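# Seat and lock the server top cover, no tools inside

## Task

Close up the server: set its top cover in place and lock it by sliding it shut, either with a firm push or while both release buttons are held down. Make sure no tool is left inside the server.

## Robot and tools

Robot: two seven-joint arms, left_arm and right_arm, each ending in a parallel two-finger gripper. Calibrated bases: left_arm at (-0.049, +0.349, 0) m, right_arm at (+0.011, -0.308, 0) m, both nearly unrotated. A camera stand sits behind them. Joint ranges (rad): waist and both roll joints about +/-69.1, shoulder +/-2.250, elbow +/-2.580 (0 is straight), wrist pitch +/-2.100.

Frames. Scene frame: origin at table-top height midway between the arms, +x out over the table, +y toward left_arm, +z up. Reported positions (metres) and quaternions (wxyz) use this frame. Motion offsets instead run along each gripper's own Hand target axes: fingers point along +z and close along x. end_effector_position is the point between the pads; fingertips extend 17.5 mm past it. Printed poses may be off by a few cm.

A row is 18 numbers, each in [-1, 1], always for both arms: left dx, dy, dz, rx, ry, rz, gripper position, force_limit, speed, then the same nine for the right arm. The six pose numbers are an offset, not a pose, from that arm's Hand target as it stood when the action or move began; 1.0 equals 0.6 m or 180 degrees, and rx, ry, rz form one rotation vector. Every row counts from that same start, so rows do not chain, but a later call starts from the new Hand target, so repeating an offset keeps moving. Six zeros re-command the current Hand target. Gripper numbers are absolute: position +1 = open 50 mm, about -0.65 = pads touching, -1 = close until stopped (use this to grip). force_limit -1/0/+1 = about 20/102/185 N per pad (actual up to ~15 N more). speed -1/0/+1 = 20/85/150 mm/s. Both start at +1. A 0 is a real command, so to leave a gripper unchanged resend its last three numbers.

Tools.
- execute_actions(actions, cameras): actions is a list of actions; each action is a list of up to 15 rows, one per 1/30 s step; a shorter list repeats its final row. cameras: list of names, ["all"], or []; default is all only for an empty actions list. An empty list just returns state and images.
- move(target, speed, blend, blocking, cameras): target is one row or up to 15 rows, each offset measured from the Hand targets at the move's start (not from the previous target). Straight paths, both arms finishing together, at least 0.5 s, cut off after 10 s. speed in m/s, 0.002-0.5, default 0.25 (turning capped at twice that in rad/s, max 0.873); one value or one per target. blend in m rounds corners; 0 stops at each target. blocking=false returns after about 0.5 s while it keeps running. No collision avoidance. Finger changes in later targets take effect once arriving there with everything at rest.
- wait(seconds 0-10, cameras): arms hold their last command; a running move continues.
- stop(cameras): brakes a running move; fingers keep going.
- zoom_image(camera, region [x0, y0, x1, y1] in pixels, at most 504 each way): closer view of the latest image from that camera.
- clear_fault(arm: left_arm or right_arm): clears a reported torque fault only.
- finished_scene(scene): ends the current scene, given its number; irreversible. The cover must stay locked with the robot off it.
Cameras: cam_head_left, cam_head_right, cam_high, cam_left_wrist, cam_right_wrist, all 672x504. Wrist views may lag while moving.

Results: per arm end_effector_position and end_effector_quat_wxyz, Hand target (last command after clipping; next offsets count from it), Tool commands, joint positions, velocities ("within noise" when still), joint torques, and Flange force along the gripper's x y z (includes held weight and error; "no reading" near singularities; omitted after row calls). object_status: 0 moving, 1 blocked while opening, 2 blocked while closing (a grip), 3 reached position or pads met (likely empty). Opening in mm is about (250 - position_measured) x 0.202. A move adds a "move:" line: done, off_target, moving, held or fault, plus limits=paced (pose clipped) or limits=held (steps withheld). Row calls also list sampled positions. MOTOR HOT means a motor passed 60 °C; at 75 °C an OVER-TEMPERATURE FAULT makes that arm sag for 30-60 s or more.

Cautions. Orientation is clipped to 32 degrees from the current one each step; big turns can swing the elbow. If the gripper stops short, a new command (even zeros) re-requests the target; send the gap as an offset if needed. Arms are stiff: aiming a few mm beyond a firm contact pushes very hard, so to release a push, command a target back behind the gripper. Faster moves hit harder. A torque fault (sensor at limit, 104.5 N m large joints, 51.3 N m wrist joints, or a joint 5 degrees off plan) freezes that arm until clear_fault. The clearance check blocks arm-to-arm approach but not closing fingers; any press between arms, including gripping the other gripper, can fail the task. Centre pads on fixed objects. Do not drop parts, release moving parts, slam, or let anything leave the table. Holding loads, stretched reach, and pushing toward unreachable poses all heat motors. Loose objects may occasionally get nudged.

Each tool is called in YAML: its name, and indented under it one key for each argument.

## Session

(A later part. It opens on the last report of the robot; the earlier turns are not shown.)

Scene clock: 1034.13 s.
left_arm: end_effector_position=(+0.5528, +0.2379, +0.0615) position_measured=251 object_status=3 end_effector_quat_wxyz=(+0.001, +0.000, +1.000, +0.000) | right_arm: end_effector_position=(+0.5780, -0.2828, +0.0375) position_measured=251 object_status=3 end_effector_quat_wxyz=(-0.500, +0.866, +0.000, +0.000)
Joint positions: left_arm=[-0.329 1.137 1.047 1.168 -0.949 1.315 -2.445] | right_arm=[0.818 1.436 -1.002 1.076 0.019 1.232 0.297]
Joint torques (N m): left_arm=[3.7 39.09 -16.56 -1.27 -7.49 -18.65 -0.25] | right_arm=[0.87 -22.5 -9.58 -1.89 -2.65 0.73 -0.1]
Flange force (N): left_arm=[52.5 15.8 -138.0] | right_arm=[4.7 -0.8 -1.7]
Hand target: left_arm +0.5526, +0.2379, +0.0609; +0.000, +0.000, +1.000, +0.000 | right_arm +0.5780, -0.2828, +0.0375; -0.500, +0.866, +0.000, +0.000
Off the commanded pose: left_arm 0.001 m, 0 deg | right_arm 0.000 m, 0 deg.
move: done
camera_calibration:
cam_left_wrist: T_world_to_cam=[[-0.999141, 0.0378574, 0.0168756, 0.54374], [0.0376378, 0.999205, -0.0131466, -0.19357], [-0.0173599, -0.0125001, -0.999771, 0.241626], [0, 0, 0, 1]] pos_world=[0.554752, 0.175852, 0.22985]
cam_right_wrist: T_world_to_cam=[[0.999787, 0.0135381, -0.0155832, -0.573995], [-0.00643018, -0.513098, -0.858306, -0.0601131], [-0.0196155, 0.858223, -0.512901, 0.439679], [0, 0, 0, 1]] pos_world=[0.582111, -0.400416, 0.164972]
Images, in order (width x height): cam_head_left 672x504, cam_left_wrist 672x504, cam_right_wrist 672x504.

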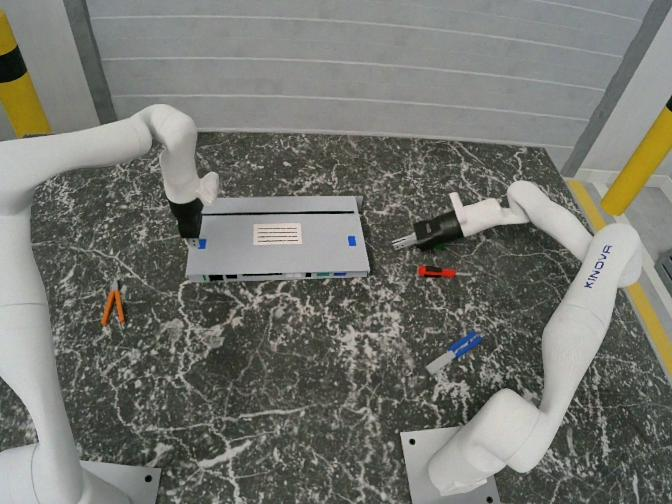

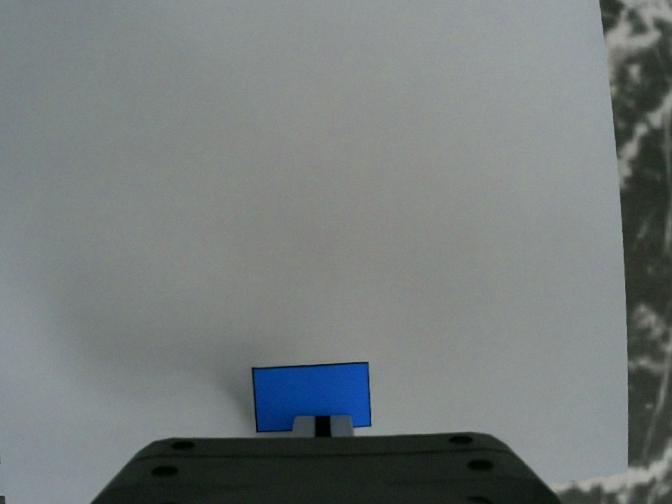

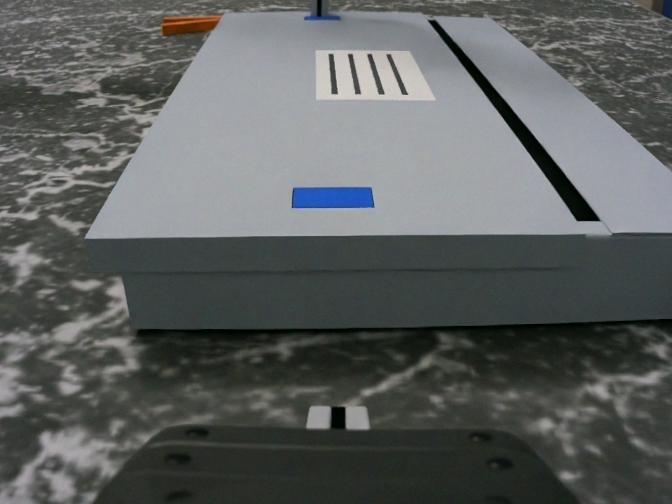

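move:
  target:
    - [0,0,-0.0485,0,0,0,-1,-1,0,0,0,0,0,0,0,-1,-1,0]
    - [0.201,0.0085,-0.0485,0,0,0,-1,-1,0,0,0,0,0,0,0,-1,-1,0]
    - [0.201,0.0085,0.0173,0,0,0,-1,-1,0,0,0,0,0,0,0,-1,-1,0]
    - [0.1727,0.0085,0.0173,0,0,0,-1,-1,0,0,0,0,0,0,0,-1,-1,0]
    - [0.1623,0.0085,0.0173,0,0,0,-1,-1,0,0,0,0,0,0,0,-1,-1,0]
  speed: [0.06,0.25,0.15,0.06,0.015]
  blend: [0.005,0.01,0,0.001,0]
  cameras: ["cam_left_wrist","cam_right_wrist","cam_head_left"]

Scene clock: 1047.87 s.
left_arm: end_effector_position=(+0.4550, +0.2430, +0.0504) position_measured=251 object_status=3 end_effector_quat_wxyz=(+0.000, +0.000, +1.000, +0.000) | right_arm: end_effector_position=(+0.5780, -0.2828, +0.0375) position_measured=251 object_status=3 end_effector_quat_wxyz=(-0.500, +0.866, +0.000, +0.000)
Joint positions: left_arm=[-0.453 1.016 1.063 1.6 -0.965 1.128 -2.225] | right_arm=[0.818 1.436 -1.002 1.076 0.019 1.232 0.297]
Joint torques (N m): left_arm=[-0.68 -22.16 8.32 -20.63 -8.52 -8.82 -0.02] | right_arm=[0.78 -22.54 -9.64 -1.83 -2.66 0.76 -0.07]
Flange force (N): left_arm=[40.6 7.2 -13.0] | right_arm=[4.8 -0.6 -1.8]
Hand target: left_arm +0.4552, +0.2430, +0.0505; +0.000, +0.000, +1.000, +0.000 | right_arm +0.5780, -0.2828, +0.0375; -0.500, +0.866, +0.000, +0.000
Off the commanded pose: left_arm 0.000 m, 0 deg | right_arm 0.000 m, 0 deg.
move: done
camera_calibration:
cam_left_wrist: T_world_to_cam=[[-0.999116, 0.0378618, 0.0182778, 0.446], [0.0376256, 0.999206, -0.0130993, -0.195147], [-0.0187593, -0.0124, -0.999747, 0.229512], [0, 0, 0, 1]] pos_world=[0.457254, 0.180952, 0.218746]
cam_right_wrist: T_world_to_cam=[[0.999787, 0.0135381, -0.0155832, -0.573995], [-0.00643018, -0.513098, -0.858306, -0.0601131], [-0.0196155, 0.858223, -0.512901, 0.439679], [0, 0, 0, 1]] pos_world=[0.582111, -0.400416, 0.164972]
Images, in order (width x height): cam_head_left 672x504, cam_left_wrist 672x504, cam_right_wrist 672x504.

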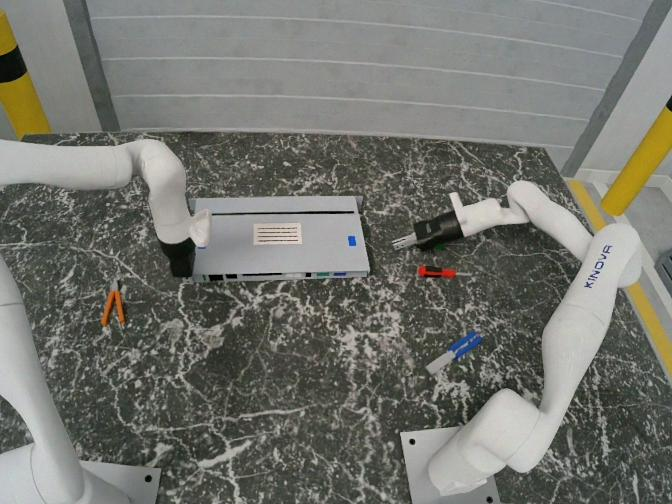

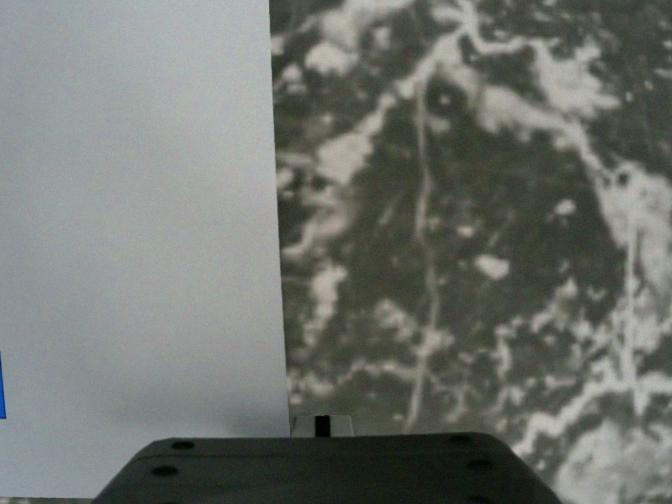

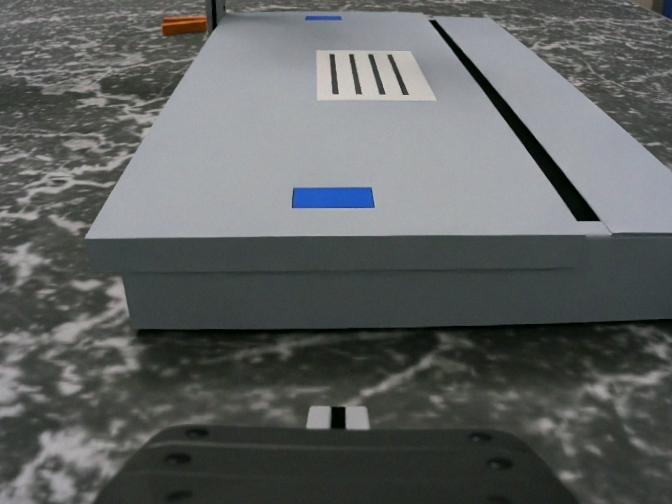

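move:
  target: [-0.0025,0,0,0,0,0,-1,-1,0,0,0,0,0,0,0,-1,-1,0]
  speed: [0.01]
  cameras: ["cam_right_wrist"]

zoom_image:
  camera: "cam_right_wrist"
  region: [190, 0, 490, 110]

Scene clock: 1058.57 s.
left_arm: end_effector_position=(+0.4568, +0.2431, +0.0504) position_measured=251 object_status=3 end_effector_quat_wxyz=(+0.000, +0.000, +1.000, +0.000) | right_arm: end_effector_position=(+0.5780, -0.2828, +0.0375) position_measured=251 object_status=3 end_effector_quat_wxyz=(-0.500, +0.866, +0.000, +0.000)
Joint positions: left_arm=[-0.452 1.017 1.062 1.594 -0.965 1.13 -2.228] | right_arm=[0.818 1.436 -1.002 1.076 0.019 1.232 0.297]
Joint torques (N m): left_arm=[0.5 -23.58 10.44 -23.89 -9.58 -11.25 -0.08] | right_arm=[0.78 -22.56 -9.61 -1.86 -2.62 0.76 -0.09]
Flange force (N): left_arm=[48.0 10.9 -12.4] | right_arm=[4.7 -0.6 -1.7]
Hand target: left_arm +0.4567, +0.2430, +0.0504; +0.000, +0.000, +1.000, +0.000 | right_arm +0.5780, -0.2828, +0.0375; -0.500, +0.866, +0.000, +0.000
Off the commanded pose: left_arm 0.000 m, 0 deg | right_arm 0.000 m, 0 deg.
move: done
camera_calibration:
cam_right_wrist: T_world_to_cam=[[0.999787, 0.0135381, -0.0155832, -0.573995], [-0.00643018, -0.513098, -0.858306, -0.0601131], [-0.0196155, 0.858223, -0.512901, 0.439679], [0, 0, 0, 1]] pos_world=[0.582111, -0.400416, 0.164972]
Images, in order (width x height): cam_right_wrist 672x504.

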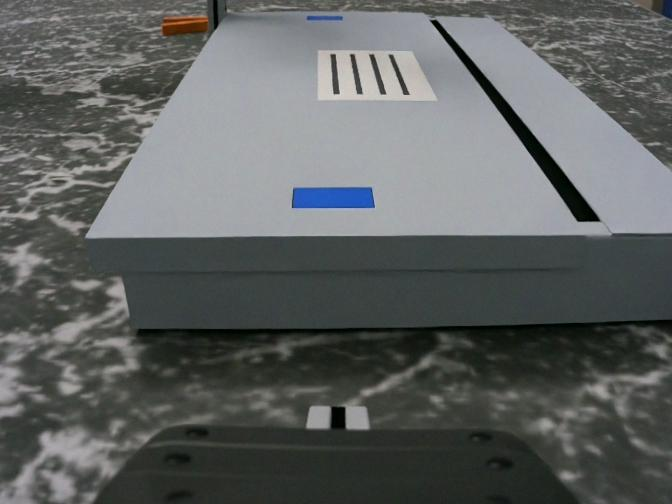

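Scaled by 1.680.

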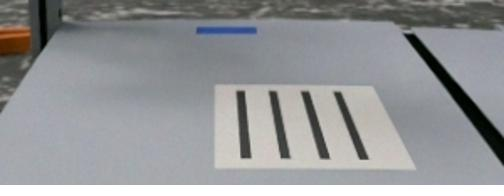

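move:
  target:
    - [0.0333,0,0,0,0,0,-1,-1,0,0,0,0,0,0,0,-1,-1,0]
    - [-0.05,0.15,-0.0825,0,0,0,-1,-1,0,0,0,0,0,0,0,-1,-1,0]
    - [-0.1598,0.2182,0.0182,0.3333,0,0,-1,-1,0,0,0,0,0,0,0,-1,-1,0]
  speed: [0.1,0.25,0.3]
  blend: [0.01,0.03,0]
  cameras: ["cam_left_wrist","cam_right_wrist"]

zoom_image:
  camera: "cam_left_wrist"
  region: [20, 170, 240, 280]

zoom_image:
  camera: "cam_left_wrist"
  region: [420, 190, 580, 330]

Scene clock: 1068.53 s.
left_arm: end_effector_position=(+0.5526, +0.3740, +0.0397) position_measured=251 object_status=3 end_effector_quat_wxyz=(+0.000, +0.000, +0.866, -0.500) | right_arm: end_effector_position=(+0.5780, -0.2828, +0.0375) position_measured=251 object_status=3 end_effector_quat_wxyz=(-0.500, +0.866, +0.000, +0.000)
Joint positions: left_arm=[-0.894 1.675 1.454 0.804 -0.516 1.516 -3.291] | right_arm=[0.818 1.436 -1.002 1.076 0.019 1.232 0.297]
Joint torques (N m): left_arm=[1.79 -24.7 10.57 0.78 3.1 0.61 0.32] | right_arm=[0.79 -22.57 -9.66 -1.86 -2.64 0.7 -0.09]
Flange force (N): left_arm=[4.4 0.1 -1.1] | right_arm=[4.9 -0.5 -1.9]
Hand target: left_arm +0.5526, +0.3740, +0.0397; +0.000, +0.000, +0.866, -0.500 | right_arm +0.5780, -0.2828, +0.0375; -0.500, +0.866, +0.000, +0.000
Off the commanded pose: left_arm 0.000 m, 0 deg | right_arm 0.000 m, 0 deg.
move: done
camera_calibration:
cam_left_wrist: T_world_to_cam=[[-0.999091, 0.0347685, -0.0246811, 0.541537], [0.0385277, 0.488184, -0.87189, -0.105059], [-0.0182654, -0.872048, -0.489079, 0.523177], [0, 0, 0, 1]] pos_world=[0.554648, 0.488695, 0.17764]
cam_right_wrist: T_world_to_cam=[[0.999787, 0.0135381, -0.0155832, -0.573995], [-0.00643018, -0.513098, -0.858306, -0.0601131], [-0.0196155, 0.858223, -0.512901, 0.439679], [0, 0, 0, 1]] pos_world=[0.582111, -0.400416, 0.164972]
Images, in order (width x height): cam_left_wrist 672x504, cam_right_wrist 672x504.

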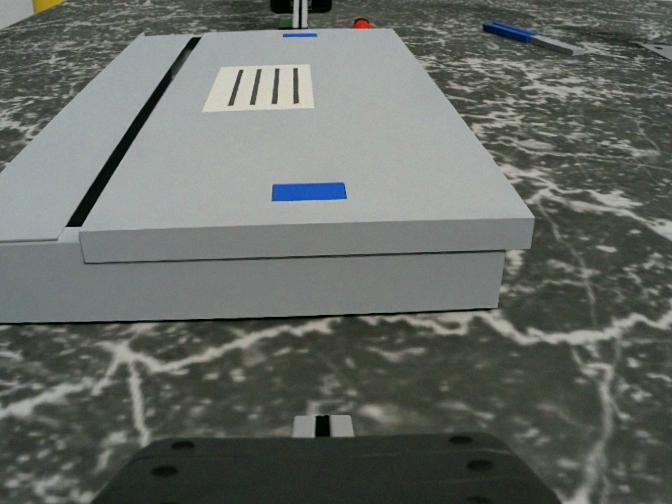

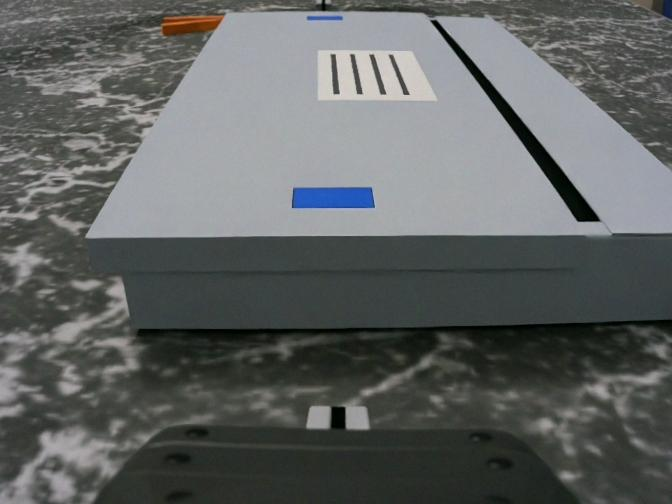

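Scaled by 2.291.

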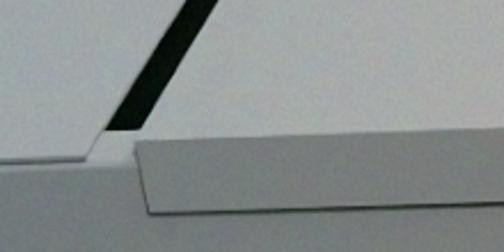

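Scaled by 3.150.

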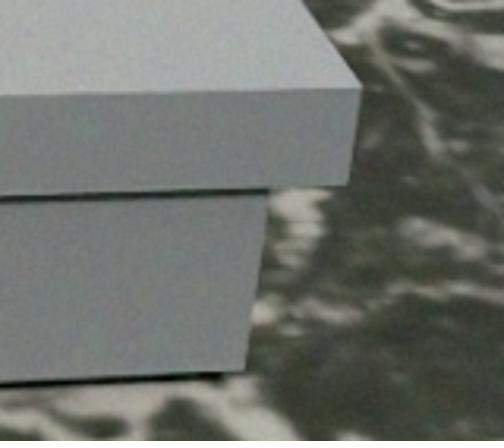

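execute_actions:
  actions: []
  cameras: ["cam_left_wrist", "cam_right_wrist", "cam_head_left"]

Scene clock: 1081.60 s.
left_arm: end_effector_position=(+0.5526, +0.3740, +0.0397) position_measured=251 object_status=3 end_effector_quat_wxyz=(+0.000, +0.000, +0.866, -0.500) | right_arm: end_effector_position=(+0.5780, -0.2828, +0.0375) position_measured=251 object_status=3 end_effector_quat_wxyz=(-0.500, +0.866, +0.000, +0.000)
Joint positions: left_arm=[-0.894 1.675 1.454 0.803 -0.516 1.516 -3.291] | right_arm=[0.818 1.436 -1.002 1.076 0.019 1.232 0.297]
Joint velocities: within noise
Joint torques (N m): left_arm=[1.75 -24.83 10.58 0.87 3.07 0.64 0.28] | right_arm=[0.76 -22.48 -9.57 -1.87 -2.64 0.71 -0.08]
Flange force (N): left_arm=[3.8 0.4 -1.2] | right_arm=[4.6 -0.8 -1.9]
Hand target: left_arm +0.5526, +0.3740, +0.0397; +0.000, +0.000, +0.866, -0.500 | right_arm +0.5780, -0.2828, +0.0375; -0.500, +0.866, +0.000, +0.000
Tool commands: left_gripper/position=-1.0 left_gripper/force_limit=-1.0 left_gripper/speed=+0.0 right_gripper/position=-1.0 right_gripper/force_limit=-1.0 right_gripper/speed=+0.0
Off the commanded pose: left_arm 0.000 m, 0 deg | right_arm 0.000 m, 0 deg.
camera_calibration:
cam_left_wrist: T_world_to_cam=[[-0.999094, 0.0347191, -0.0245944, 0.541546], [0.0384279, 0.488188, -0.871892, -0.105093], [-0.0182646, -0.872048, -0.48908, 0.523127], [0, 0, 0, 1]] pos_world=[0.554649, 0.488695, 0.17754]
cam_right_wrist: T_world_to_cam=[[0.999787, 0.0135381, -0.0155832, -0.573995], [-0.00643018, -0.513098, -0.858306, -0.0601131], [-0.0196155, 0.858223, -0.512901, 0.439679], [0, 0, 0, 1]] pos_world=[0.582111, -0.400416, 0.164972]
Images, in order (width x height): cam_head_left 672x504, cam_left_wrist 672x504, cam_right_wrist 672x504.

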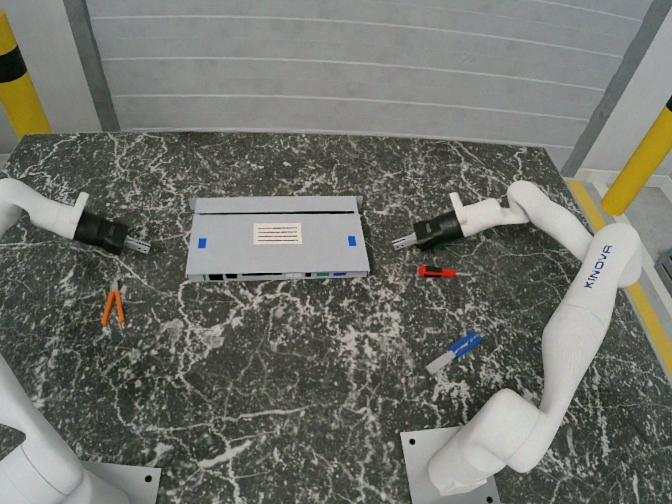

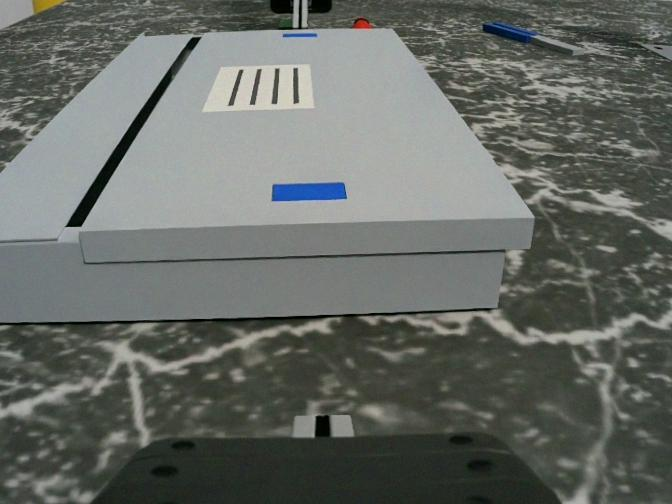

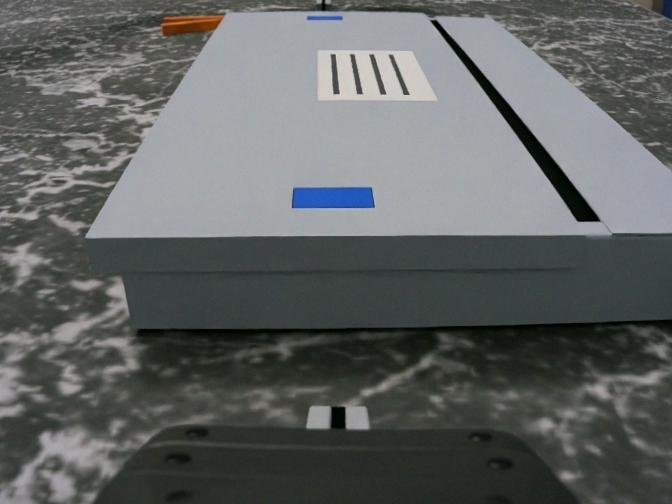

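zoom_image:
  camera: "cam_left_wrist"
  region: [20, 200, 180, 320]

zoom_image:
  camera: "cam_right_wrist"
  region: [510, 190, 670, 310]

Scaled by 3.150.

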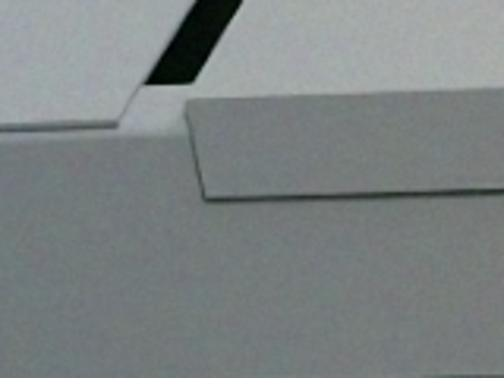

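Scaled by 3.150.

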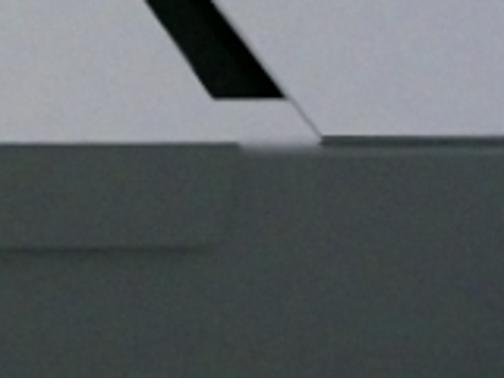

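move:
  target:
    - [-0.004,-0.1822,0.0488,-0.3333,0,0,-1,-1,0,0,0,0,0,0,0,-1,-1,0]
    - [-0.004,-0.1787,0.1585,-0.3333,0,0,-1,-1,0,0,0,0,0,0,0,-1,-1,0]
  speed: 0.2
  blend: [0.03,0]

Scene clock: 1104.80 s.
left_arm: end_effector_position=(+0.5550, +0.2381, +0.0849) position_measured=251 object_status=3 end_effector_quat_wxyz=(+0.000, +0.000, +1.000, +0.000) | right_arm: end_effector_position=(+0.5780, -0.2828, +0.0375) position_measured=251 object_status=3 end_effector_quat_wxyz=(-0.500, +0.866, +0.000, +0.000)
Joint positions: left_arm=[-0.322 1.109 1.053 1.132 -0.922 1.358 -2.47] | right_arm=[0.818 1.436 -1.002 1.076 0.019 1.232 0.297]
Joint torques (N m): left_arm=[1.88 -23.74 8.56 -5.27 0.19 0.06 0.25] | right_arm=[0.82 -22.55 -9.62 -1.82 -2.67 0.75 -0.07]
Flange force (N): left_arm=[0.8 3.7 -0.4] | right_arm=[5.0 -0.6 -1.8]
Hand target: left_arm +0.5550, +0.2380, +0.0849; +0.000, +0.000, +1.000, +0.000 | right_arm +0.5780, -0.2828, +0.0375; -0.500, +0.866, +0.000, +0.000
Off the commanded pose: left_arm 0.000 m, 0 deg | right_arm 0.000 m, 0 deg.
move: done

move:
  target: [0,0,0.0323,0,0,0,-1,-1,0,0,0,0,0,0,0,-1,-1,0]
  speed: 0.03

Scene clock: 1108.00 s.
left_arm: end_effector_position=(+0.5551, +0.2380, +0.0657) position_measured=251 object_status=3 end_effector_quat_wxyz=(+0.001, +0.000, +1.000, +0.000) | right_arm: end_effector_position=(+0.5780, -0.2828, +0.0375) position_measured=251 object_status=3 end_effector_quat_wxyz=(-0.500, +0.866, +0.000, +0.000)
Joint positions: left_arm=[-0.323 1.132 1.041 1.151 -0.938 1.323 -2.458] | right_arm=[0.818 1.436 -1.002 1.076 0.019 1.232 0.297]
Joint torques (N m): left_arm=[2.25 -12.23 4.09 -3.38 -0.62 -2.32 0.21] | right_arm=[0.77 -22.54 -9.67 -1.88 -2.63 0.75 -0.08]
Flange force (N): left_arm=[7.4 5.5 -24.1] | right_arm=[4.6 -0.7 -1.8]
Hand target: left_arm +0.5550, +0.2380, +0.0655; +0.000, +0.000, +1.000, +0.000 | right_arm +0.5780, -0.2828, +0.0375; -0.500, +0.866, +0.000, +0.000
Off the commanded pose: left_arm 0.000 m, 0 deg | right_arm 0.000 m, 0 deg.
move: done

move:
  target:
    - [0,0,-0.06,0,0,0,-1,-1,0,0,0,0,0,0,0,-1,-1,0]
    - [0,0.1533,-0.0667,0.3333,0,0,-1,-1,0,0,0,0,0,0,0,-1,-1,0]
    - [0,0.1033,0.0388,0.3333,0,0,-1,-1,0,0,0,0,0,0,0,-1,-1,0]
  speed: 0.2
  blend: [0.02,0.03,0]
  cameras: ["cam_left_wrist"]

Scene clock: 1132.27 s.
left_arm: end_effector_position=(+0.5549, +0.2999, +0.0423) position_measured=251 object_status=3 end_effector_quat_wxyz=(+0.000, +0.000, +0.866, -0.500) | right_arm: end_effector_position=(+0.5780, -0.2828, +0.0375) position_measured=251 object_status=3 end_effector_quat_wxyz=(-0.500, +0.866, +0.000, +0.000)
Joint positions: left_arm=[-0.869 1.674 1.462 0.992 -0.533 1.334 -3.178] | right_arm=[0.818 1.436 -1.002 1.076 0.019 1.232 0.297]
Joint torques (N m): left_arm=[1.79 -23.44 11.74 1.19 3.03 0.22 0.3] | right_arm=[0.86 -22.5 -9.63 -1.84 -2.65 0.75 -0.07]
Flange force (N): left_arm=[3.3 0.9 -1.8] | right_arm=[4.9 -0.7 -1.8]
Hand target: left_arm +0.5550, +0.3000, +0.0423; +0.000, +0.000, +0.866, -0.500 | right_arm +0.5780, -0.2828, +0.0375; -0.500, +0.866, +0.000, +0.000
Off the commanded pose: left_arm 0.000 m, 0 deg | right_arm 0.000 m, 0 deg.
move: done; blend cut to 0.018 m at target 1
camera_calibration:
cam_left_wrist: T_world_to_cam=[[-0.999087, 0.034942, -0.024582, 0.546478], [0.0385259, 0.488177, -0.871894, -0.0668422], [-0.0184653, -0.872045, -0.489078, 0.460021], [0, 0, 0, 1]] pos_world=[0.557048, 0.414695, 0.18014]
Images, in order (width x height): cam_left_wrist 672x504.

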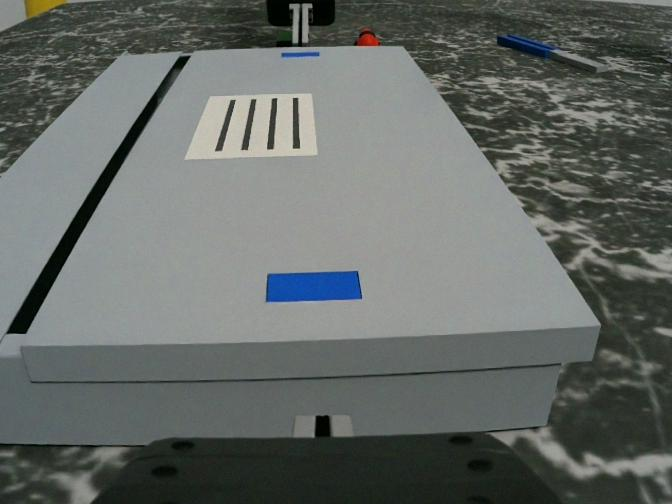

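move:
  target: [0,-0.0217,0.0375,0,0,0,-1,-1,0,0,0,0,0,0,0,-1,-1,0]
  speed: 0.05

move:
  target: [0,-0.0017,0.0029,0,0,0,-1,-1,0,0,0,0,0,0,0,-1,-1,0]
  speed: 0.01

Scene clock: 1138.60 s.
left_arm: end_effector_position=(+0.5550, +0.2739, +0.0423) position_measured=251 object_status=3 end_effector_quat_wxyz=(+0.000, +0.000, +0.866, -0.500) | right_arm: end_effector_position=(+0.5780, -0.2828, +0.0375) position_measured=251 object_status=3 end_effector_quat_wxyz=(-0.500, +0.866, +0.000, +0.000)
Joint positions: left_arm=[-0.853 1.674 1.458 1.044 -0.537 1.273 -3.145] | right_arm=[0.818 1.436 -1.002 1.076 0.019 1.232 0.297]
Joint torques (N m): left_arm=[1.78 -23.1 12.11 1.2 2.99 0.12 0.28] | right_arm=[0.76 -22.48 -9.63 -1.89 -2.62 0.76 -0.07]
Flange force (N): left_arm=[3.4 1.0 -1.7] | right_arm=[4.4 -0.8 -1.7]
Hand target: left_arm +0.5550, +0.2740, +0.0423; +0.000, +0.000, +0.866, -0.500 | right_arm +0.5780, -0.2828, +0.0375; -0.500, +0.866, +0.000, +0.000
Off the commanded pose: left_arm 0.000 m, 0 deg | right_arm 0.000 m, 0 deg.
move: done

Scene clock: 1139.30 s.
left_arm: end_effector_position=(+0.5550, +0.2721, +0.0423) position_measured=251 object_status=3 end_effector_quat_wxyz=(+0.001, +0.000, +0.866, -0.500) | right_arm: end_effector_position=(+0.5780, -0.2828, +0.0375) position_measured=251 object_status=3 end_effector_quat_wxyz=(-0.500, +0.866, +0.000, +0.000)
Joint positions: left_arm=[-0.851 1.673 1.458 1.048 -0.537 1.269 -3.142] | right_arm=[0.818 1.436 -1.002 1.076 0.019 1.232 0.297]
Joint torques (N m): left_arm=[8.83 -20.89 13.09 3.7 4.23 -1.11 0.34] | right_arm=[0.78 -22.5 -9.56 -1.88 -2.67 0.71 -0.09]
Flange force (N): left_arm=[7.2 5.3 -13.3] | right_arm=[4.7 -0.7 -1.9]
Hand target: left_arm +0.5550, +0.2719, +0.0423; +0.000, +0.000, +0.866, -0.500 | right_arm +0.5780, -0.2828, +0.0375; -0.500, +0.866, +0.000, +0.000
Off the commanded pose: left_arm 0.000 m, 0 deg | right_arm 0.000 m, 0 deg.
move: done

move:
  target: [0,-0.0005,0.0009,0,0,0,-1,-1,0,0,0,0,0,0,0,-1,-1,0]
  speed: 0.01
  cameras: ["cam_left_wrist"]

Scene clock: 1143.60 s.
left_arm: end_effector_position=(+0.5550, +0.2714, +0.0423) position_measured=251 object_status=3 end_effector_quat_wxyz=(+0.000, +0.000, +0.866, -0.500) | right_arm: end_effector_position=(+0.5780, -0.2828, +0.0375) position_measured=251 object_status=3 end_effector_quat_wxyz=(-0.500, +0.866, +0.000, +0.000)
Joint positions: left_arm=[-0.851 1.673 1.458 1.049 -0.538 1.267 -3.141] | right_arm=[0.818 1.436 -1.002 1.076 0.019 1.232 0.297]
Joint torques (N m): left_arm=[17.16 -17.93 13.55 6.07 5.23 -3.09 0.32] | right_arm=[0.75 -22.55 -9.56 -1.85 -2.67 0.75 -0.07]
Flange force (N): left_arm=[13.1 8.9 -28.0] | right_arm=[4.7 -0.6 -1.8]
Hand target: left_arm +0.5550, +0.2713, +0.0423; +0.000, +0.000, +0.866, -0.500 | right_arm +0.5780, -0.2828, +0.0375; -0.500, +0.866, +0.000, +0.000
Off the commanded pose: left_arm 0.000 m, 0 deg | right_arm 0.000 m, 0 deg.
move: done
camera_calibration:
cam_left_wrist: T_world_to_cam=[[-0.999096, 0.0346325, -0.0246443, 0.547715], [0.0384291, 0.488191, -0.87189, -0.0527493], [-0.0181647, -0.872049, -0.489081, 0.434967], [0, 0, 0, 1]] pos_world=[0.557149, 0.386095, 0.18024]
Images, in order (width x height): cam_left_wrist 672x504.

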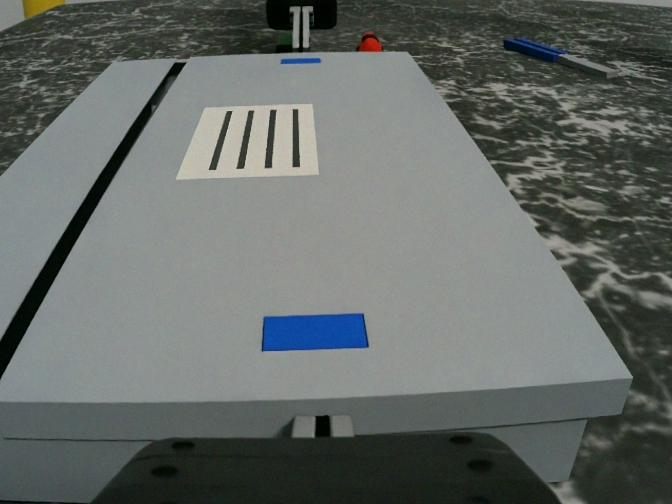

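move:
  target: [0,-0.0004,0.0007,0,0,0,-1,-1,0,0,0,0,0,0,0,-1,-1,0]
  speed: 0.01
  cameras: ["cam_right_wrist"]

Scene clock: 1151.13 s.
left_arm: end_effector_position=(+0.5550, +0.2709, +0.0423) position_measured=251 object_status=3 end_effector_quat_wxyz=(+0.000, +0.000, +0.866, -0.500) | right_arm: end_effector_position=(+0.5780, -0.2828, +0.0375) position_measured=251 object_status=3 end_effector_quat_wxyz=(-0.500, +0.866, +0.000, +0.000)
Joint positions: left_arm=[-0.85 1.673 1.457 1.05 -0.538 1.266 -3.141] | right_arm=[0.818 1.436 -1.002 1.076 0.019 1.232 0.297]
Joint torques (N m): left_arm=[19.78 -17.11 13.83 8.03 5.88 -2.53 0.29] | right_arm=[0.78 -22.51 -9.6 -1.88 -2.65 0.76 -0.06]
Flange force (N): left_arm=[11.5 11.2 -31.4] | right_arm=[4.6 -0.8 -1.7]
Hand target: left_arm +0.5550, +0.2708, +0.0423; +0.000, +0.000, +0.866, -0.500 | right_arm +0.5780, -0.2828, +0.0375; -0.500, +0.866, +0.000, +0.000
Off the commanded pose: left_arm 0.000 m, 0 deg | right_arm 0.000 m, 0 deg.
move: done
camera_calibration:
cam_right_wrist: T_world_to_cam=[[0.999787, 0.0135381, -0.0155832, -0.573995], [-0.00643018, -0.513098, -0.858306, -0.0601131], [-0.0196155, 0.858223, -0.512901, 0.439679], [0, 0, 0, 1]] pos_world=[0.582111, -0.400416, 0.164972]
Images, in order (width x height): cam_right_wrist 672x504.

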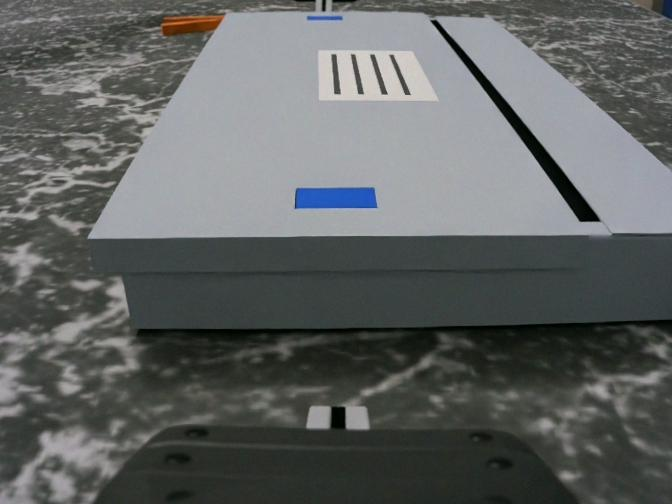

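move:
  target: [0,-0.0004,0.0007,0,0,0,-1,-1,0,0,0,0,0,0,0,-1,-1,0]
  speed: 0.01
  cameras: ["cam_right_wrist", "cam_left_wrist"]

Scene clock: 1155.47 s.
left_arm: end_effector_position=(+0.5550, +0.2704, +0.0423) position_measured=251 object_status=3 end_effector_quat_wxyz=(+0.000, +0.000, +0.866, -0.500) | right_arm: end_effector_position=(+0.5780, -0.2828, +0.0375) position_measured=251 object_status=3 end_effector_quat_wxyz=(-0.500, +0.866, +0.000, +0.000)
Joint positions: left_arm=[-0.85 1.673 1.457 1.051 -0.538 1.265 -3.14] | right_arm=[0.818 1.436 -1.002 1.076 0.019 1.232 0.297]
Joint torques (N m): left_arm=[24.72 -15.47 14.31 9.21 6.47 -3.9 0.34] | right_arm=[0.78 -22.56 -9.64 -1.88 -2.63 0.73 -0.08]
Flange force (N): left_arm=[15.7 13.5 -40.2] | right_arm=[4.7 -0.6 -1.8]
Hand target: left_arm +0.5550, +0.2704, +0.0423; +0.000, +0.000, +0.866, -0.500 | right_arm +0.5780, -0.2828, +0.0375; -0.500, +0.866, +0.000, +0.000
Off the commanded pose: left_arm 0.000 m, 0 deg | right_arm 0.000 m, 0 deg.
move: done
camera_calibration:
cam_left_wrist: T_world_to_cam=[[-0.99909, 0.0347722, -0.0246797, 0.547596], [0.0385292, 0.488227, -0.871866, -0.0523798], [-0.0182674, -0.872024, -0.489123, 0.434235], [0, 0, 0, 1]] pos_world=[0.557048, 0.385195, 0.18024]
cam_right_wrist: T_world_to_cam=[[0.999787, 0.0135381, -0.0155832, -0.573995], [-0.00643018, -0.513098, -0.858306, -0.0601131], [-0.0196155, 0.858223, -0.512901, 0.439679], [0, 0, 0, 1]] pos_world=[0.582111, -0.400416, 0.164972]
Images, in order (width x height): cam_left_wrist 672x504, cam_right_wrist 672x504.

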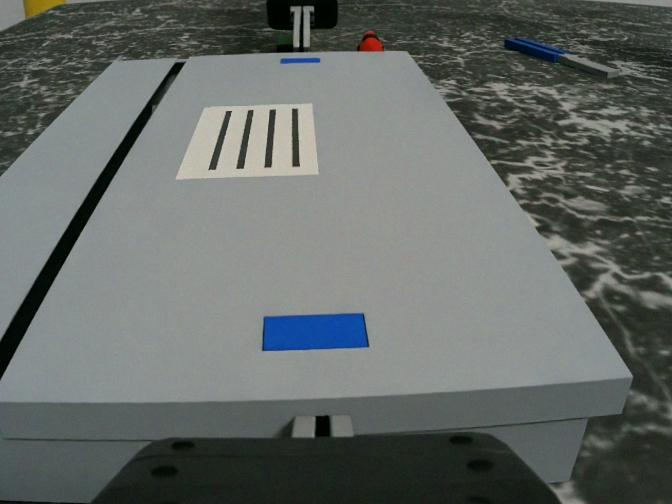

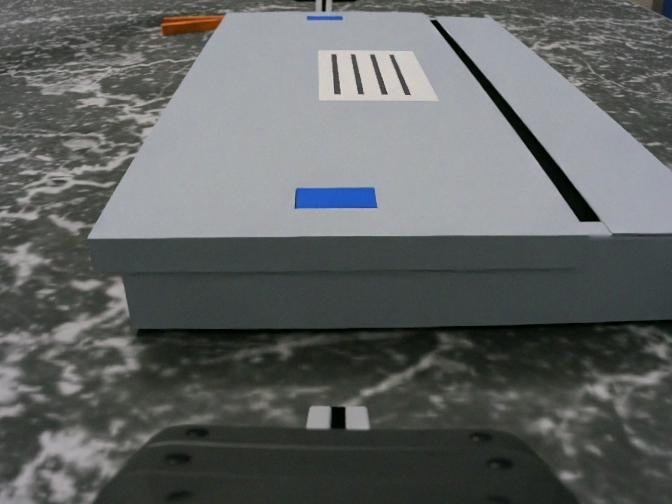

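move:
  target: [0,0.0246,-0.0427,0,0,0,-1,-1,0,0,0,0,0,0,0,-1,-1,0]
  speed: 0.1
  cameras: ["cam_left_wrist"]

zoom_image:
  camera: "cam_left_wrist"
  region: [0, 310, 160, 430]

zoom_image:
  camera: "cam_left_wrist"
  region: [480, 310, 640, 430]

Scene clock: 1168.70 s.
left_arm: end_effector_position=(+0.5550, +0.3000, +0.0423) position_measured=251 object_status=3 end_effector_quat_wxyz=(+0.001, +0.000, +0.866, -0.500) | right_arm: end_effector_position=(+0.5780, -0.2828, +0.0375) position_measured=251 object_status=3 end_effector_quat_wxyz=(-0.500, +0.866, +0.000, +0.000)
Joint positions: left_arm=[-0.869 1.674 1.462 0.992 -0.533 1.334 -3.178] | right_arm=[0.818 1.436 -1.002 1.076 0.019 1.232 0.297]
Joint torques (N m): left_arm=[1.8 -23.51 11.8 1.15 3.08 0.28 0.31] | right_arm=[0.79 -22.53 -9.61 -1.88 -2.66 0.71 -0.07]
Flange force (N): left_arm=[3.7 0.9 -1.5] | right_arm=[4.7 -0.7 -1.8]
Hand target: left_arm +0.5550, +0.2999, +0.0423; +0.000, +0.000, +0.866, -0.500 | right_arm +0.5780, -0.2828, +0.0375; -0.500, +0.866, +0.000, +0.000
Off the commanded pose: left_arm 0.000 m, 0 deg | right_arm 0.000 m, 0 deg.
move: done
camera_calibration:
cam_left_wrist: T_world_to_cam=[[-0.999096, 0.0346325, -0.0246443, 0.546625], [0.0384291, 0.488191, -0.87189, -0.0667077], [-0.0181647, -0.872049, -0.489081, 0.459906], [0, 0, 0, 1]] pos_world=[0.557049, 0.414695, 0.18024]
Images, in order (width x height): cam_left_wrist 672x504.

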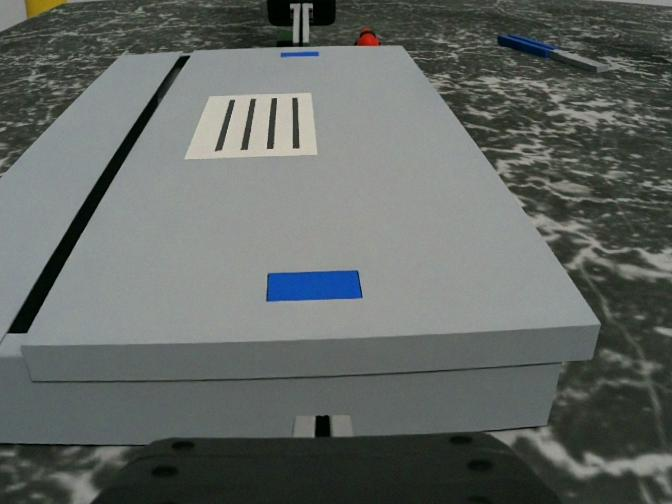

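Scaled by 3.150.

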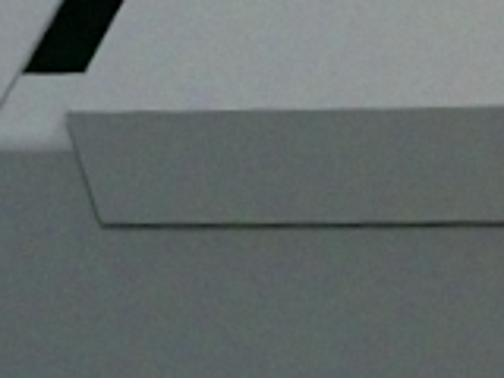

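Scaled by 3.150.

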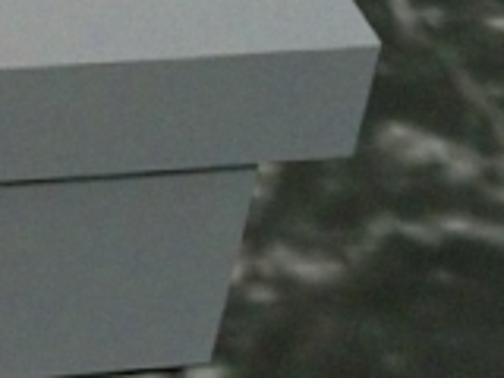

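move:
  target:
    - [0.125,-0.0625,-0.1517,0,-0.1443,-0.0833,-1,-1,0,0,0,0,0,0,0,-1,-1,0]
    - [0.2875,-0.0417,0.0722,0,-0.2887,-0.1667,-1,-1,0,0,0,0,0,0,0,-1,-1,0]
  speed: 0.2
  blend: [0.05,0]
  cameras: ["cam_left_wrist"]

Scene clock: 1196.07 s.
left_arm: end_effector_position=(+0.3835, +0.2502, +0.0418) position_measured=251 object_status=3 end_effector_quat_wxyz=(+0.206, -0.406, +0.764, -0.458) | right_arm: end_effector_position=(+0.5780, -0.2828, +0.0375) position_measured=251 object_status=3 end_effector_quat_wxyz=(-0.500, +0.866, +0.000, +0.000)
Joint positions: left_arm=[-1.013 1.303 0.656 2.583 -0.537 -0.902 -2.583] | right_arm=[0.818 1.436 -1.002 1.076 0.019 1.232 0.297]
Joint torques (N m): left_arm=[1.82 -13.12 7.78 5 -1.94 -1.31 0.28] | right_arm=[0.8 -22.51 -9.65 -1.78 -2.61 0.69 -0.08]
Flange force (N): left_arm=[-4.6 5.6 -5.5] | right_arm=[5.2 -0.5 -2.0]
Hand target: left_arm +0.3825, +0.2498, +0.0422; +0.251, -0.433, +0.750, -0.433 | right_arm +0.5780, -0.2828, +0.0375; -0.500, +0.866, +0.000, +0.000
Off the commanded pose: left_arm 0.001 m, 7 deg | right_arm 0.000 m, 0 deg.
joint sent to its limit (left arm) — joint 4 (elbow), upper limit, where the elbow is as bent as it goes. The joint targets are off in orientation, not in position.
move: off_target (left_arm)
camera_calibration:
cam_left_wrist: T_world_to_cam=[[-0.613615, -0.788885, 0.0337161, 0.43282], [-0.400262, 0.273959, -0.874492, 0.185632], [0.680637, -0.550096, -0.483866, 0.0643753], [0, 0, 0, 1]] pos_world=[0.29607, 0.326002, 0.17889]
Images, in order (width x height): cam_left_wrist 672x504.

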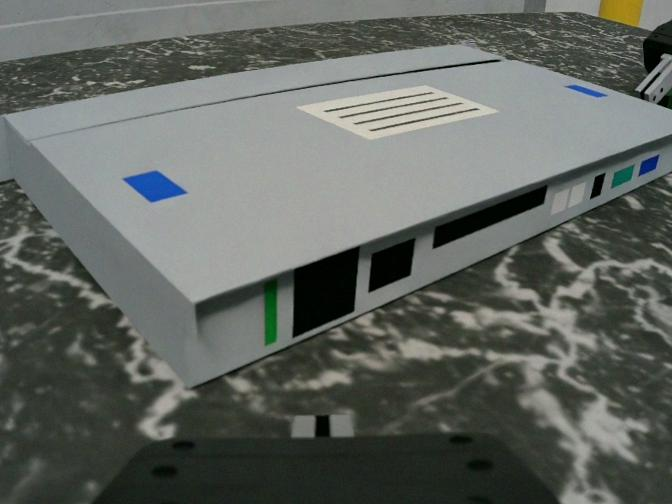

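zoom_image:
  camera: "cam_left_wrist"
  region: [150, 220, 402, 400]

zoom_image:
  camera: "cam_left_wrist"
  region: [0, 90, 200, 240]

zoom_image:
  camera: "cam_left_wrist"
  region: [470, 80, 670, 230]

Scaled by 2.000.

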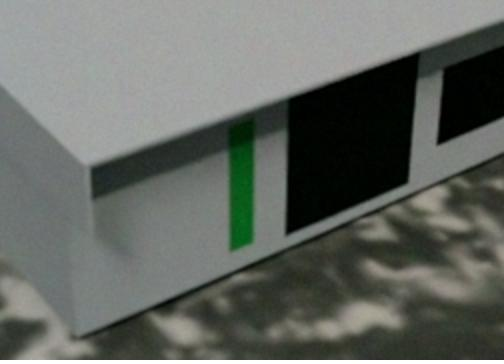

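Scaled by 2.520.

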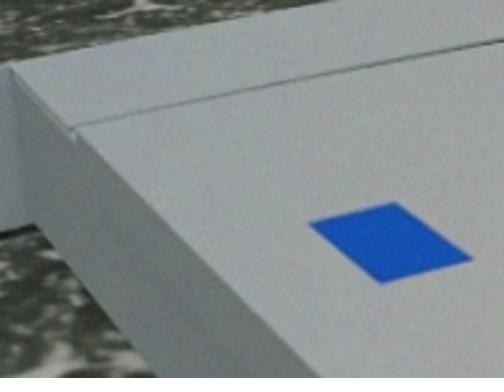

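Scaled by 2.520.

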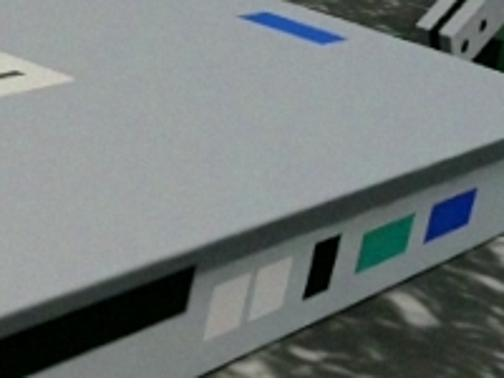

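move:
  target:
    - [-0.155,-0.1425,-0.08,-0.12,0.07,0.12,-1,-1,0,0,-0.1297,-0.0503,-0.15,0,0,-1,-1,0]
    - [-0.187,-0.205,0.0624,-0.241,0.1391,0.241,-1,-1,0,-0.0017,-0.1737,0.059,-0.3333,0,0,-1,-1,0]
    - [-0.1267,-0.1912,0.1884,-0.3012,0.1739,0.3012,-1,-1,0,-0.0017,-0.1625,0.1232,-0.3333,0,0,-1,-1,0]
  speed: 0.25
  blend: [0.03,0.02,0]

Scene clock: 1229.30 s.
left_arm: end_effector_position=(+0.5550, +0.2382, +0.0851) position_measured=251 object_status=3 end_effector_quat_wxyz=(+0.000, +0.000, +1.000, +0.000) | right_arm: end_effector_position=(+0.5770, -0.1700, +0.0850) position_measured=251 object_status=3 end_effector_quat_wxyz=(+0.000, +1.000, +0.000, +0.000)
Joint positions: left_arm=[-0.274 1.043 0.877 1.129 -0.766 1.282 -2.547] | right_arm=[0.034 0.882 -0.566 1.248 0.473 1.141 -0.595]
Joint torques (N m): left_arm=[1.89 -23.97 7.55 -6.35 0.16 0.11 0.29] | right_arm=[0.78 -22.4 -3.97 -7.01 0.15 -0.18 -0.09]
Flange force (N): left_arm=[1.3 3.9 -0.3] | right_arm=[2.0 -1.9 -2.8]
Hand target: left_arm +0.5550, +0.2381, +0.0851; +0.000, +0.000, +1.000, +0.000 | right_arm +0.5770, -0.1700, +0.0850; +0.000, +1.000, +0.000, +0.000
Off the commanded pose: left_arm 0.000 m, 0 deg | right_arm 0.000 m, 0 deg.
move: done

move:
  target: [0,0,0.0315,0,0,0,-1,-1,0,0,0,0.0313,0,0,0,-1,-1,0]
  speed: 0.04

Scene clock: 1233.13 s.
left_arm: end_effector_position=(+0.5550, +0.2381, +0.0663) position_measured=251 object_status=3 end_effector_quat_wxyz=(+0.000, +0.000, +1.000, +0.000) | right_arm: end_effector_position=(+0.5770, -0.1700, +0.0663) position_measured=251 object_status=3 end_effector_quat_wxyz=(+0.000, +1.000, +0.000, +0.000)
Joint positions: left_arm=[-0.274 1.065 0.866 1.149 -0.78 1.246 -2.535] | right_arm=[0.031 0.905 -0.558 1.267 0.485 1.102 -0.605]
Joint torques (N m): left_arm=[2.06 -20.11 6.5 -4.91 0.21 -0.29 0.31] | right_arm=[0.1 -10.03 -1.69 -3.31 0.45 -1.87 -0.11]
Flange force (N): left_arm=[1.5 4.2 -7.7] | right_arm=[-3.2 0.6 -26.7]
Hand target: left_arm +0.5550, +0.2381, +0.0662; +0.000, +0.000, +1.000, +0.000 | right_arm +0.5770, -0.1700, +0.0662; +0.000, +1.000, +0.000, +0.000
Off the commanded pose: left_arm 0.000 m, 0 deg | right_arm 0.000 m, 0 deg.
move: done

move:
  target: [0,0,0.0003,0,0,0,-1,-1,0,0,0,0.0008,0,0,0,-1,-1,0]
  speed: 0.02

Scene clock: 1236.20 s.
left_arm: end_effector_position=(+0.5550, +0.2381, +0.0660) position_measured=251 object_status=3 end_effector_quat_wxyz=(+0.000, +0.000, +1.000, +0.000) | right_arm: end_effector_position=(+0.5770, -0.1700, +0.0657) position_measured=251 object_status=3 end_effector_quat_wxyz=(+0.000, +1.000, +0.000, +0.000)
Joint positions: left_arm=[-0.274 1.065 0.866 1.149 -0.78 1.246 -2.535] | right_arm=[0.031 0.906 -0.557 1.267 0.486 1.101 -0.606]
Joint torques (N m): left_arm=[2.2 -16.75 5.42 -4.33 0.05 -1.1 0.29] | right_arm=[-0.26 -2.76 -0.29 -2.41 1.04 -3.78 -0.08]
Flange force (N): left_arm=[3.4 4.8 -14.5] | right_arm=[-9.2 2.7 -41.8]
Hand target: left_arm +0.5550, +0.2381, +0.0660; +0.000, +0.000, +1.000, +0.000 | right_arm +0.5770, -0.1700, +0.0657; +0.000, +1.000, +0.000, +0.000
Off the commanded pose: left_arm 0.000 m, 0 deg | right_arm 0.000 m, 0 deg.
move: done

move:
  target:
    - [0,0,0,0,0,0,-1,-1,0,0,0,-0.0083,0,0,0,-1,-1,0]
    - [0,0,0,0,0,0,-1,-1,0,0.1367,0,-0.0083,0,0,0,-1,-1,0]
    - [0,0,0,0,0,0,-1,-1,0,0.1367,0,-0.0005,0,0,0,-1,-1,0]
  speed: [0.1,0.1,0.03]
  blend: [0.003,0.003,0]

Scene clock: 1246.73 s.
left_arm: end_effector_position=(+0.5550, +0.2381, +0.0660) position_measured=251 object_status=3 end_effector_quat_wxyz=(+0.000, +0.000, +1.000, +0.000) | right_arm: end_effector_position=(+0.6590, -0.1700, +0.0662) position_measured=251 object_status=3 end_effector_quat_wxyz=(+0.000, +1.000, +0.000, +0.000)
Joint positions: left_arm=[-0.274 1.065 0.866 1.149 -0.78 1.246 -2.535] | right_arm=[-0.029 1.086 -0.539 0.833 0.487 1.32 -0.467]
Joint torques (N m): left_arm=[2.21 -16.63 5.37 -4.35 0.02 -1.08 0.29] | right_arm=[0.18 -6.02 -0.28 -3.06 1.07 -4.09 -0.23]
Flange force (N): left_arm=[3.8 4.9 -14.7] | right_arm=[-9.4 1.9 -37.3]
Hand target: left_arm +0.5550, +0.2381, +0.0660; +0.000, +0.000, +1.000, +0.000 | right_arm +0.6590, -0.1700, +0.0660; +0.000, +1.000, +0.000, +0.000
Off the commanded pose: left_arm 0.000 m, 0 deg | right_arm 0.000 m, 0 deg.
move: done; blend cut to 0.0025 m at target 1, 0.0023 m at target 2

move:
  target:
    - [0,0,0,0,0,0,-1,-1,0,0,0,-0.0083,0,0,0,-1,-1,0]
    - [0,0,0,0,0,0,-1,-1,0,-0.2783,0,-0.0083,0,0,0,-1,-1,0]
    - [0,0,0,0,0,0,-1,-1,0,-0.2783,0,-0.0005,0,0,0,-1,-1,0]
  speed: [0.1,0.1,0.03]
  blend: [0.003,0.003,0]

Scene clock: 1251.97 s.
left_arm: end_effector_position=(+0.5550, +0.2381, +0.0660) position_measured=251 object_status=3 end_effector_quat_wxyz=(+0.000, +0.000, +1.000, +0.000) | right_arm: end_effector_position=(+0.4920, -0.1700, +0.0664) position_measured=251 object_status=3 end_effector_quat_wxyz=(+0.000, +1.000, +0.000, +0.000)
Joint positions: left_arm=[-0.274 1.065 0.866 1.149 -0.78 1.246 -2.535] | right_arm=[0.056 0.756 -0.575 1.606 0.485 0.926 -0.726]
Joint torques (N m): left_arm=[2.22 -16.73 5.4 -4.37 0 -1.11 0.22] | right_arm=[0.54 -15.96 -3.27 -5.15 0.16 -0.62 -0.08]
Flange force (N): left_arm=[3.8 4.8 -14.5] | right_arm=[0.2 -1.2 -9.5]
Hand target: left_arm +0.5550, +0.2381, +0.0660; +0.000, +0.000, +1.000, +0.000 | right_arm +0.4920, -0.1700, +0.0663; +0.000, +1.000, +0.000, +0.000
Off the commanded pose: left_arm 0.000 m, 0 deg | right_arm 0.000 m, 0 deg.
move: done; blend cut to 0.0025 m at target 1, 0.0023 m at target 2

move:
  target:
    - [0,0,0,0,0,0,-1,-1,0,0,0,-0.0133,0,0,0,-1,-1,0]
    - [0,0,0,0,0,0,-1,-1,0,0.3717,0,-0.0133,0,0,0,-1,-1,0]
    - [0,0,0,0,0,0,-1,-1,0,0.3717,0,0.0005,0,0,0,-1,-1,0]
  speed: [0.1,0.15,0.03]
  blend: [0.003,0.003,0]

Scene clock: 1257.10 s.
left_arm: end_effector_position=(+0.5550, +0.2381, +0.0660) position_measured=251 object_status=3 end_effector_quat_wxyz=(+0.000, +0.000, +1.000, +0.000) | right_arm: end_effector_position=(+0.7150, -0.1700, +0.0660) position_measured=251 object_status=3 end_effector_quat_wxyz=(+0.000, +1.000, +0.000, +0.000)
Joint positions: left_arm=[-0.274 1.065 0.866 1.149 -0.78 1.246 -2.535] | right_arm=[-0.125 1.292 -0.513 0.309 0.491 1.578 -0.31]
Joint torques (N m): left_arm=[2.18 -16.68 5.35 -4.3 0 -1.06 0.27] | right_arm=[1.05 -4.05 0.46 -0.73 0.95 -3.62 -0.18]
Flange force (N): left_arm=[3.4 4.7 -14.6] | right_arm=no reading
Hand target: left_arm +0.5550, +0.2381, +0.0660; +0.000, +0.000, +1.000, +0.000 | right_arm +0.7150, -0.1700, +0.0659; +0.000, +1.000, +0.000, +0.000
Off the commanded pose: left_arm 0.000 m, 0 deg | right_arm 0.000 m, 0 deg.
move: done

move:
  target:
    - [0,0,-0.01,0,0,0,-1,-1,0,0,0,-0.02,0,0,0,-1,-1,0]
    - [-0.2417,0,-0.01,0,0,0,-1,-1,0,-0.2,0,-0.03,0,0,0,-1,-1,0]
    - [-0.2417,0,0.0012,0,0,0,-1,-1,0,-0.2,0,-0.03,0,0,0,-1,-1,0]
  speed: [0.1,0.15,0.03]
  blend: [0.003,0.003,0]

Scene clock: 1264.70 s.
left_arm: end_effector_position=(+0.6991, +0.2384, +0.0653) position_measured=251 object_status=3 end_effector_quat_wxyz=(+0.044, +0.000, +0.999, -0.006) | right_arm: end_effector_position=(+0.5950, -0.1700, +0.0840) position_measured=251 object_status=3 end_effector_quat_wxyz=(+0.000, +1.000, +0.000, +0.000)
Joint positions: left_arm=[0.05 1.423 0.836 0.035 -0.832 1.606 -3.007] | right_arm=[0.024 0.92 -0.563 1.166 0.477 1.182 -0.57]
Joint torques (N m): left_arm=[1.4 -29.04 1.64 -6.18 0.06 -0.22 0.29] | right_arm=[0.74 -23.14 -3.86 -7.11 0.13 -0.16 -0.09]
Flange force (N): left_arm=no reading | right_arm=[2.1 -1.8 -2.9]
Hand target: left_arm +0.7000, +0.2382, +0.0654; +0.000, +0.000, +1.000, +0.000 | right_arm +0.5950, -0.1700, +0.0840; +0.000, +1.000, +0.000, +0.000
Off the commanded pose: left_arm 0.001 m, 5 deg | right_arm 0.000 m, 0 deg.
elbow stopped short (left arm): the move would have taken joint 4 (elbow) straighter than the controller allows.
move: off_target (left_arm)

move:
  target:
    - [0,0,-0.008,0,0,0,-1,-1,0,0,0,0,0,0,0,-1,-1,0]
    - [0.08,0,-0.008,0,0,0,-1,-1,0,0,0,0,0,0,0,-1,-1,0]
    - [0.08,0,-0.001,0,0,0,-1,-1,0,0,0,0,0,0,0,-1,-1,0]
  speed: [0.1,0.15,0.03]
  blend: [0.002,0.002,0]

Scene clock: 1270.27 s.
left_arm: end_effector_position=(+0.6520, +0.2381, +0.0660) position_measured=251 object_status=3 end_effector_quat_wxyz=(+0.000, +0.000, +1.000, +0.000) | right_arm: end_effector_position=(+0.5950, -0.1700, +0.0840) position_measured=251 object_status=3 end_effector_quat_wxyz=(+0.000, +1.000, +0.000, +0.000)
Joint positions: left_arm=[-0.076 1.296 0.85 0.456 -0.81 1.534 -2.823] | right_arm=[0.024 0.92 -0.563 1.166 0.477 1.182 -0.57]
Joint torques (N m): left_arm=[1.34 -14.71 2.38 -3.58 -0.3 -2.67 0.22] | right_arm=[0.76 -23.11 -3.9 -7.1 0.1 -0.17 -0.05]
Flange force (N): left_arm=no reading | right_arm=[2.1 -1.9 -2.9]
Hand target: left_arm +0.6520, +0.2382, +0.0660; +0.000, +0.000, +1.000, +0.000 | right_arm +0.5950, -0.1700, +0.0840; +0.000, +1.000, +0.000, +0.000
Off the commanded pose: left_arm 0.000 m, 0 deg | right_arm 0.000 m, 0 deg.
elbow stopped short (left arm): the move would have taken joint 4 (elbow) straighter than the controller allows.
move: done


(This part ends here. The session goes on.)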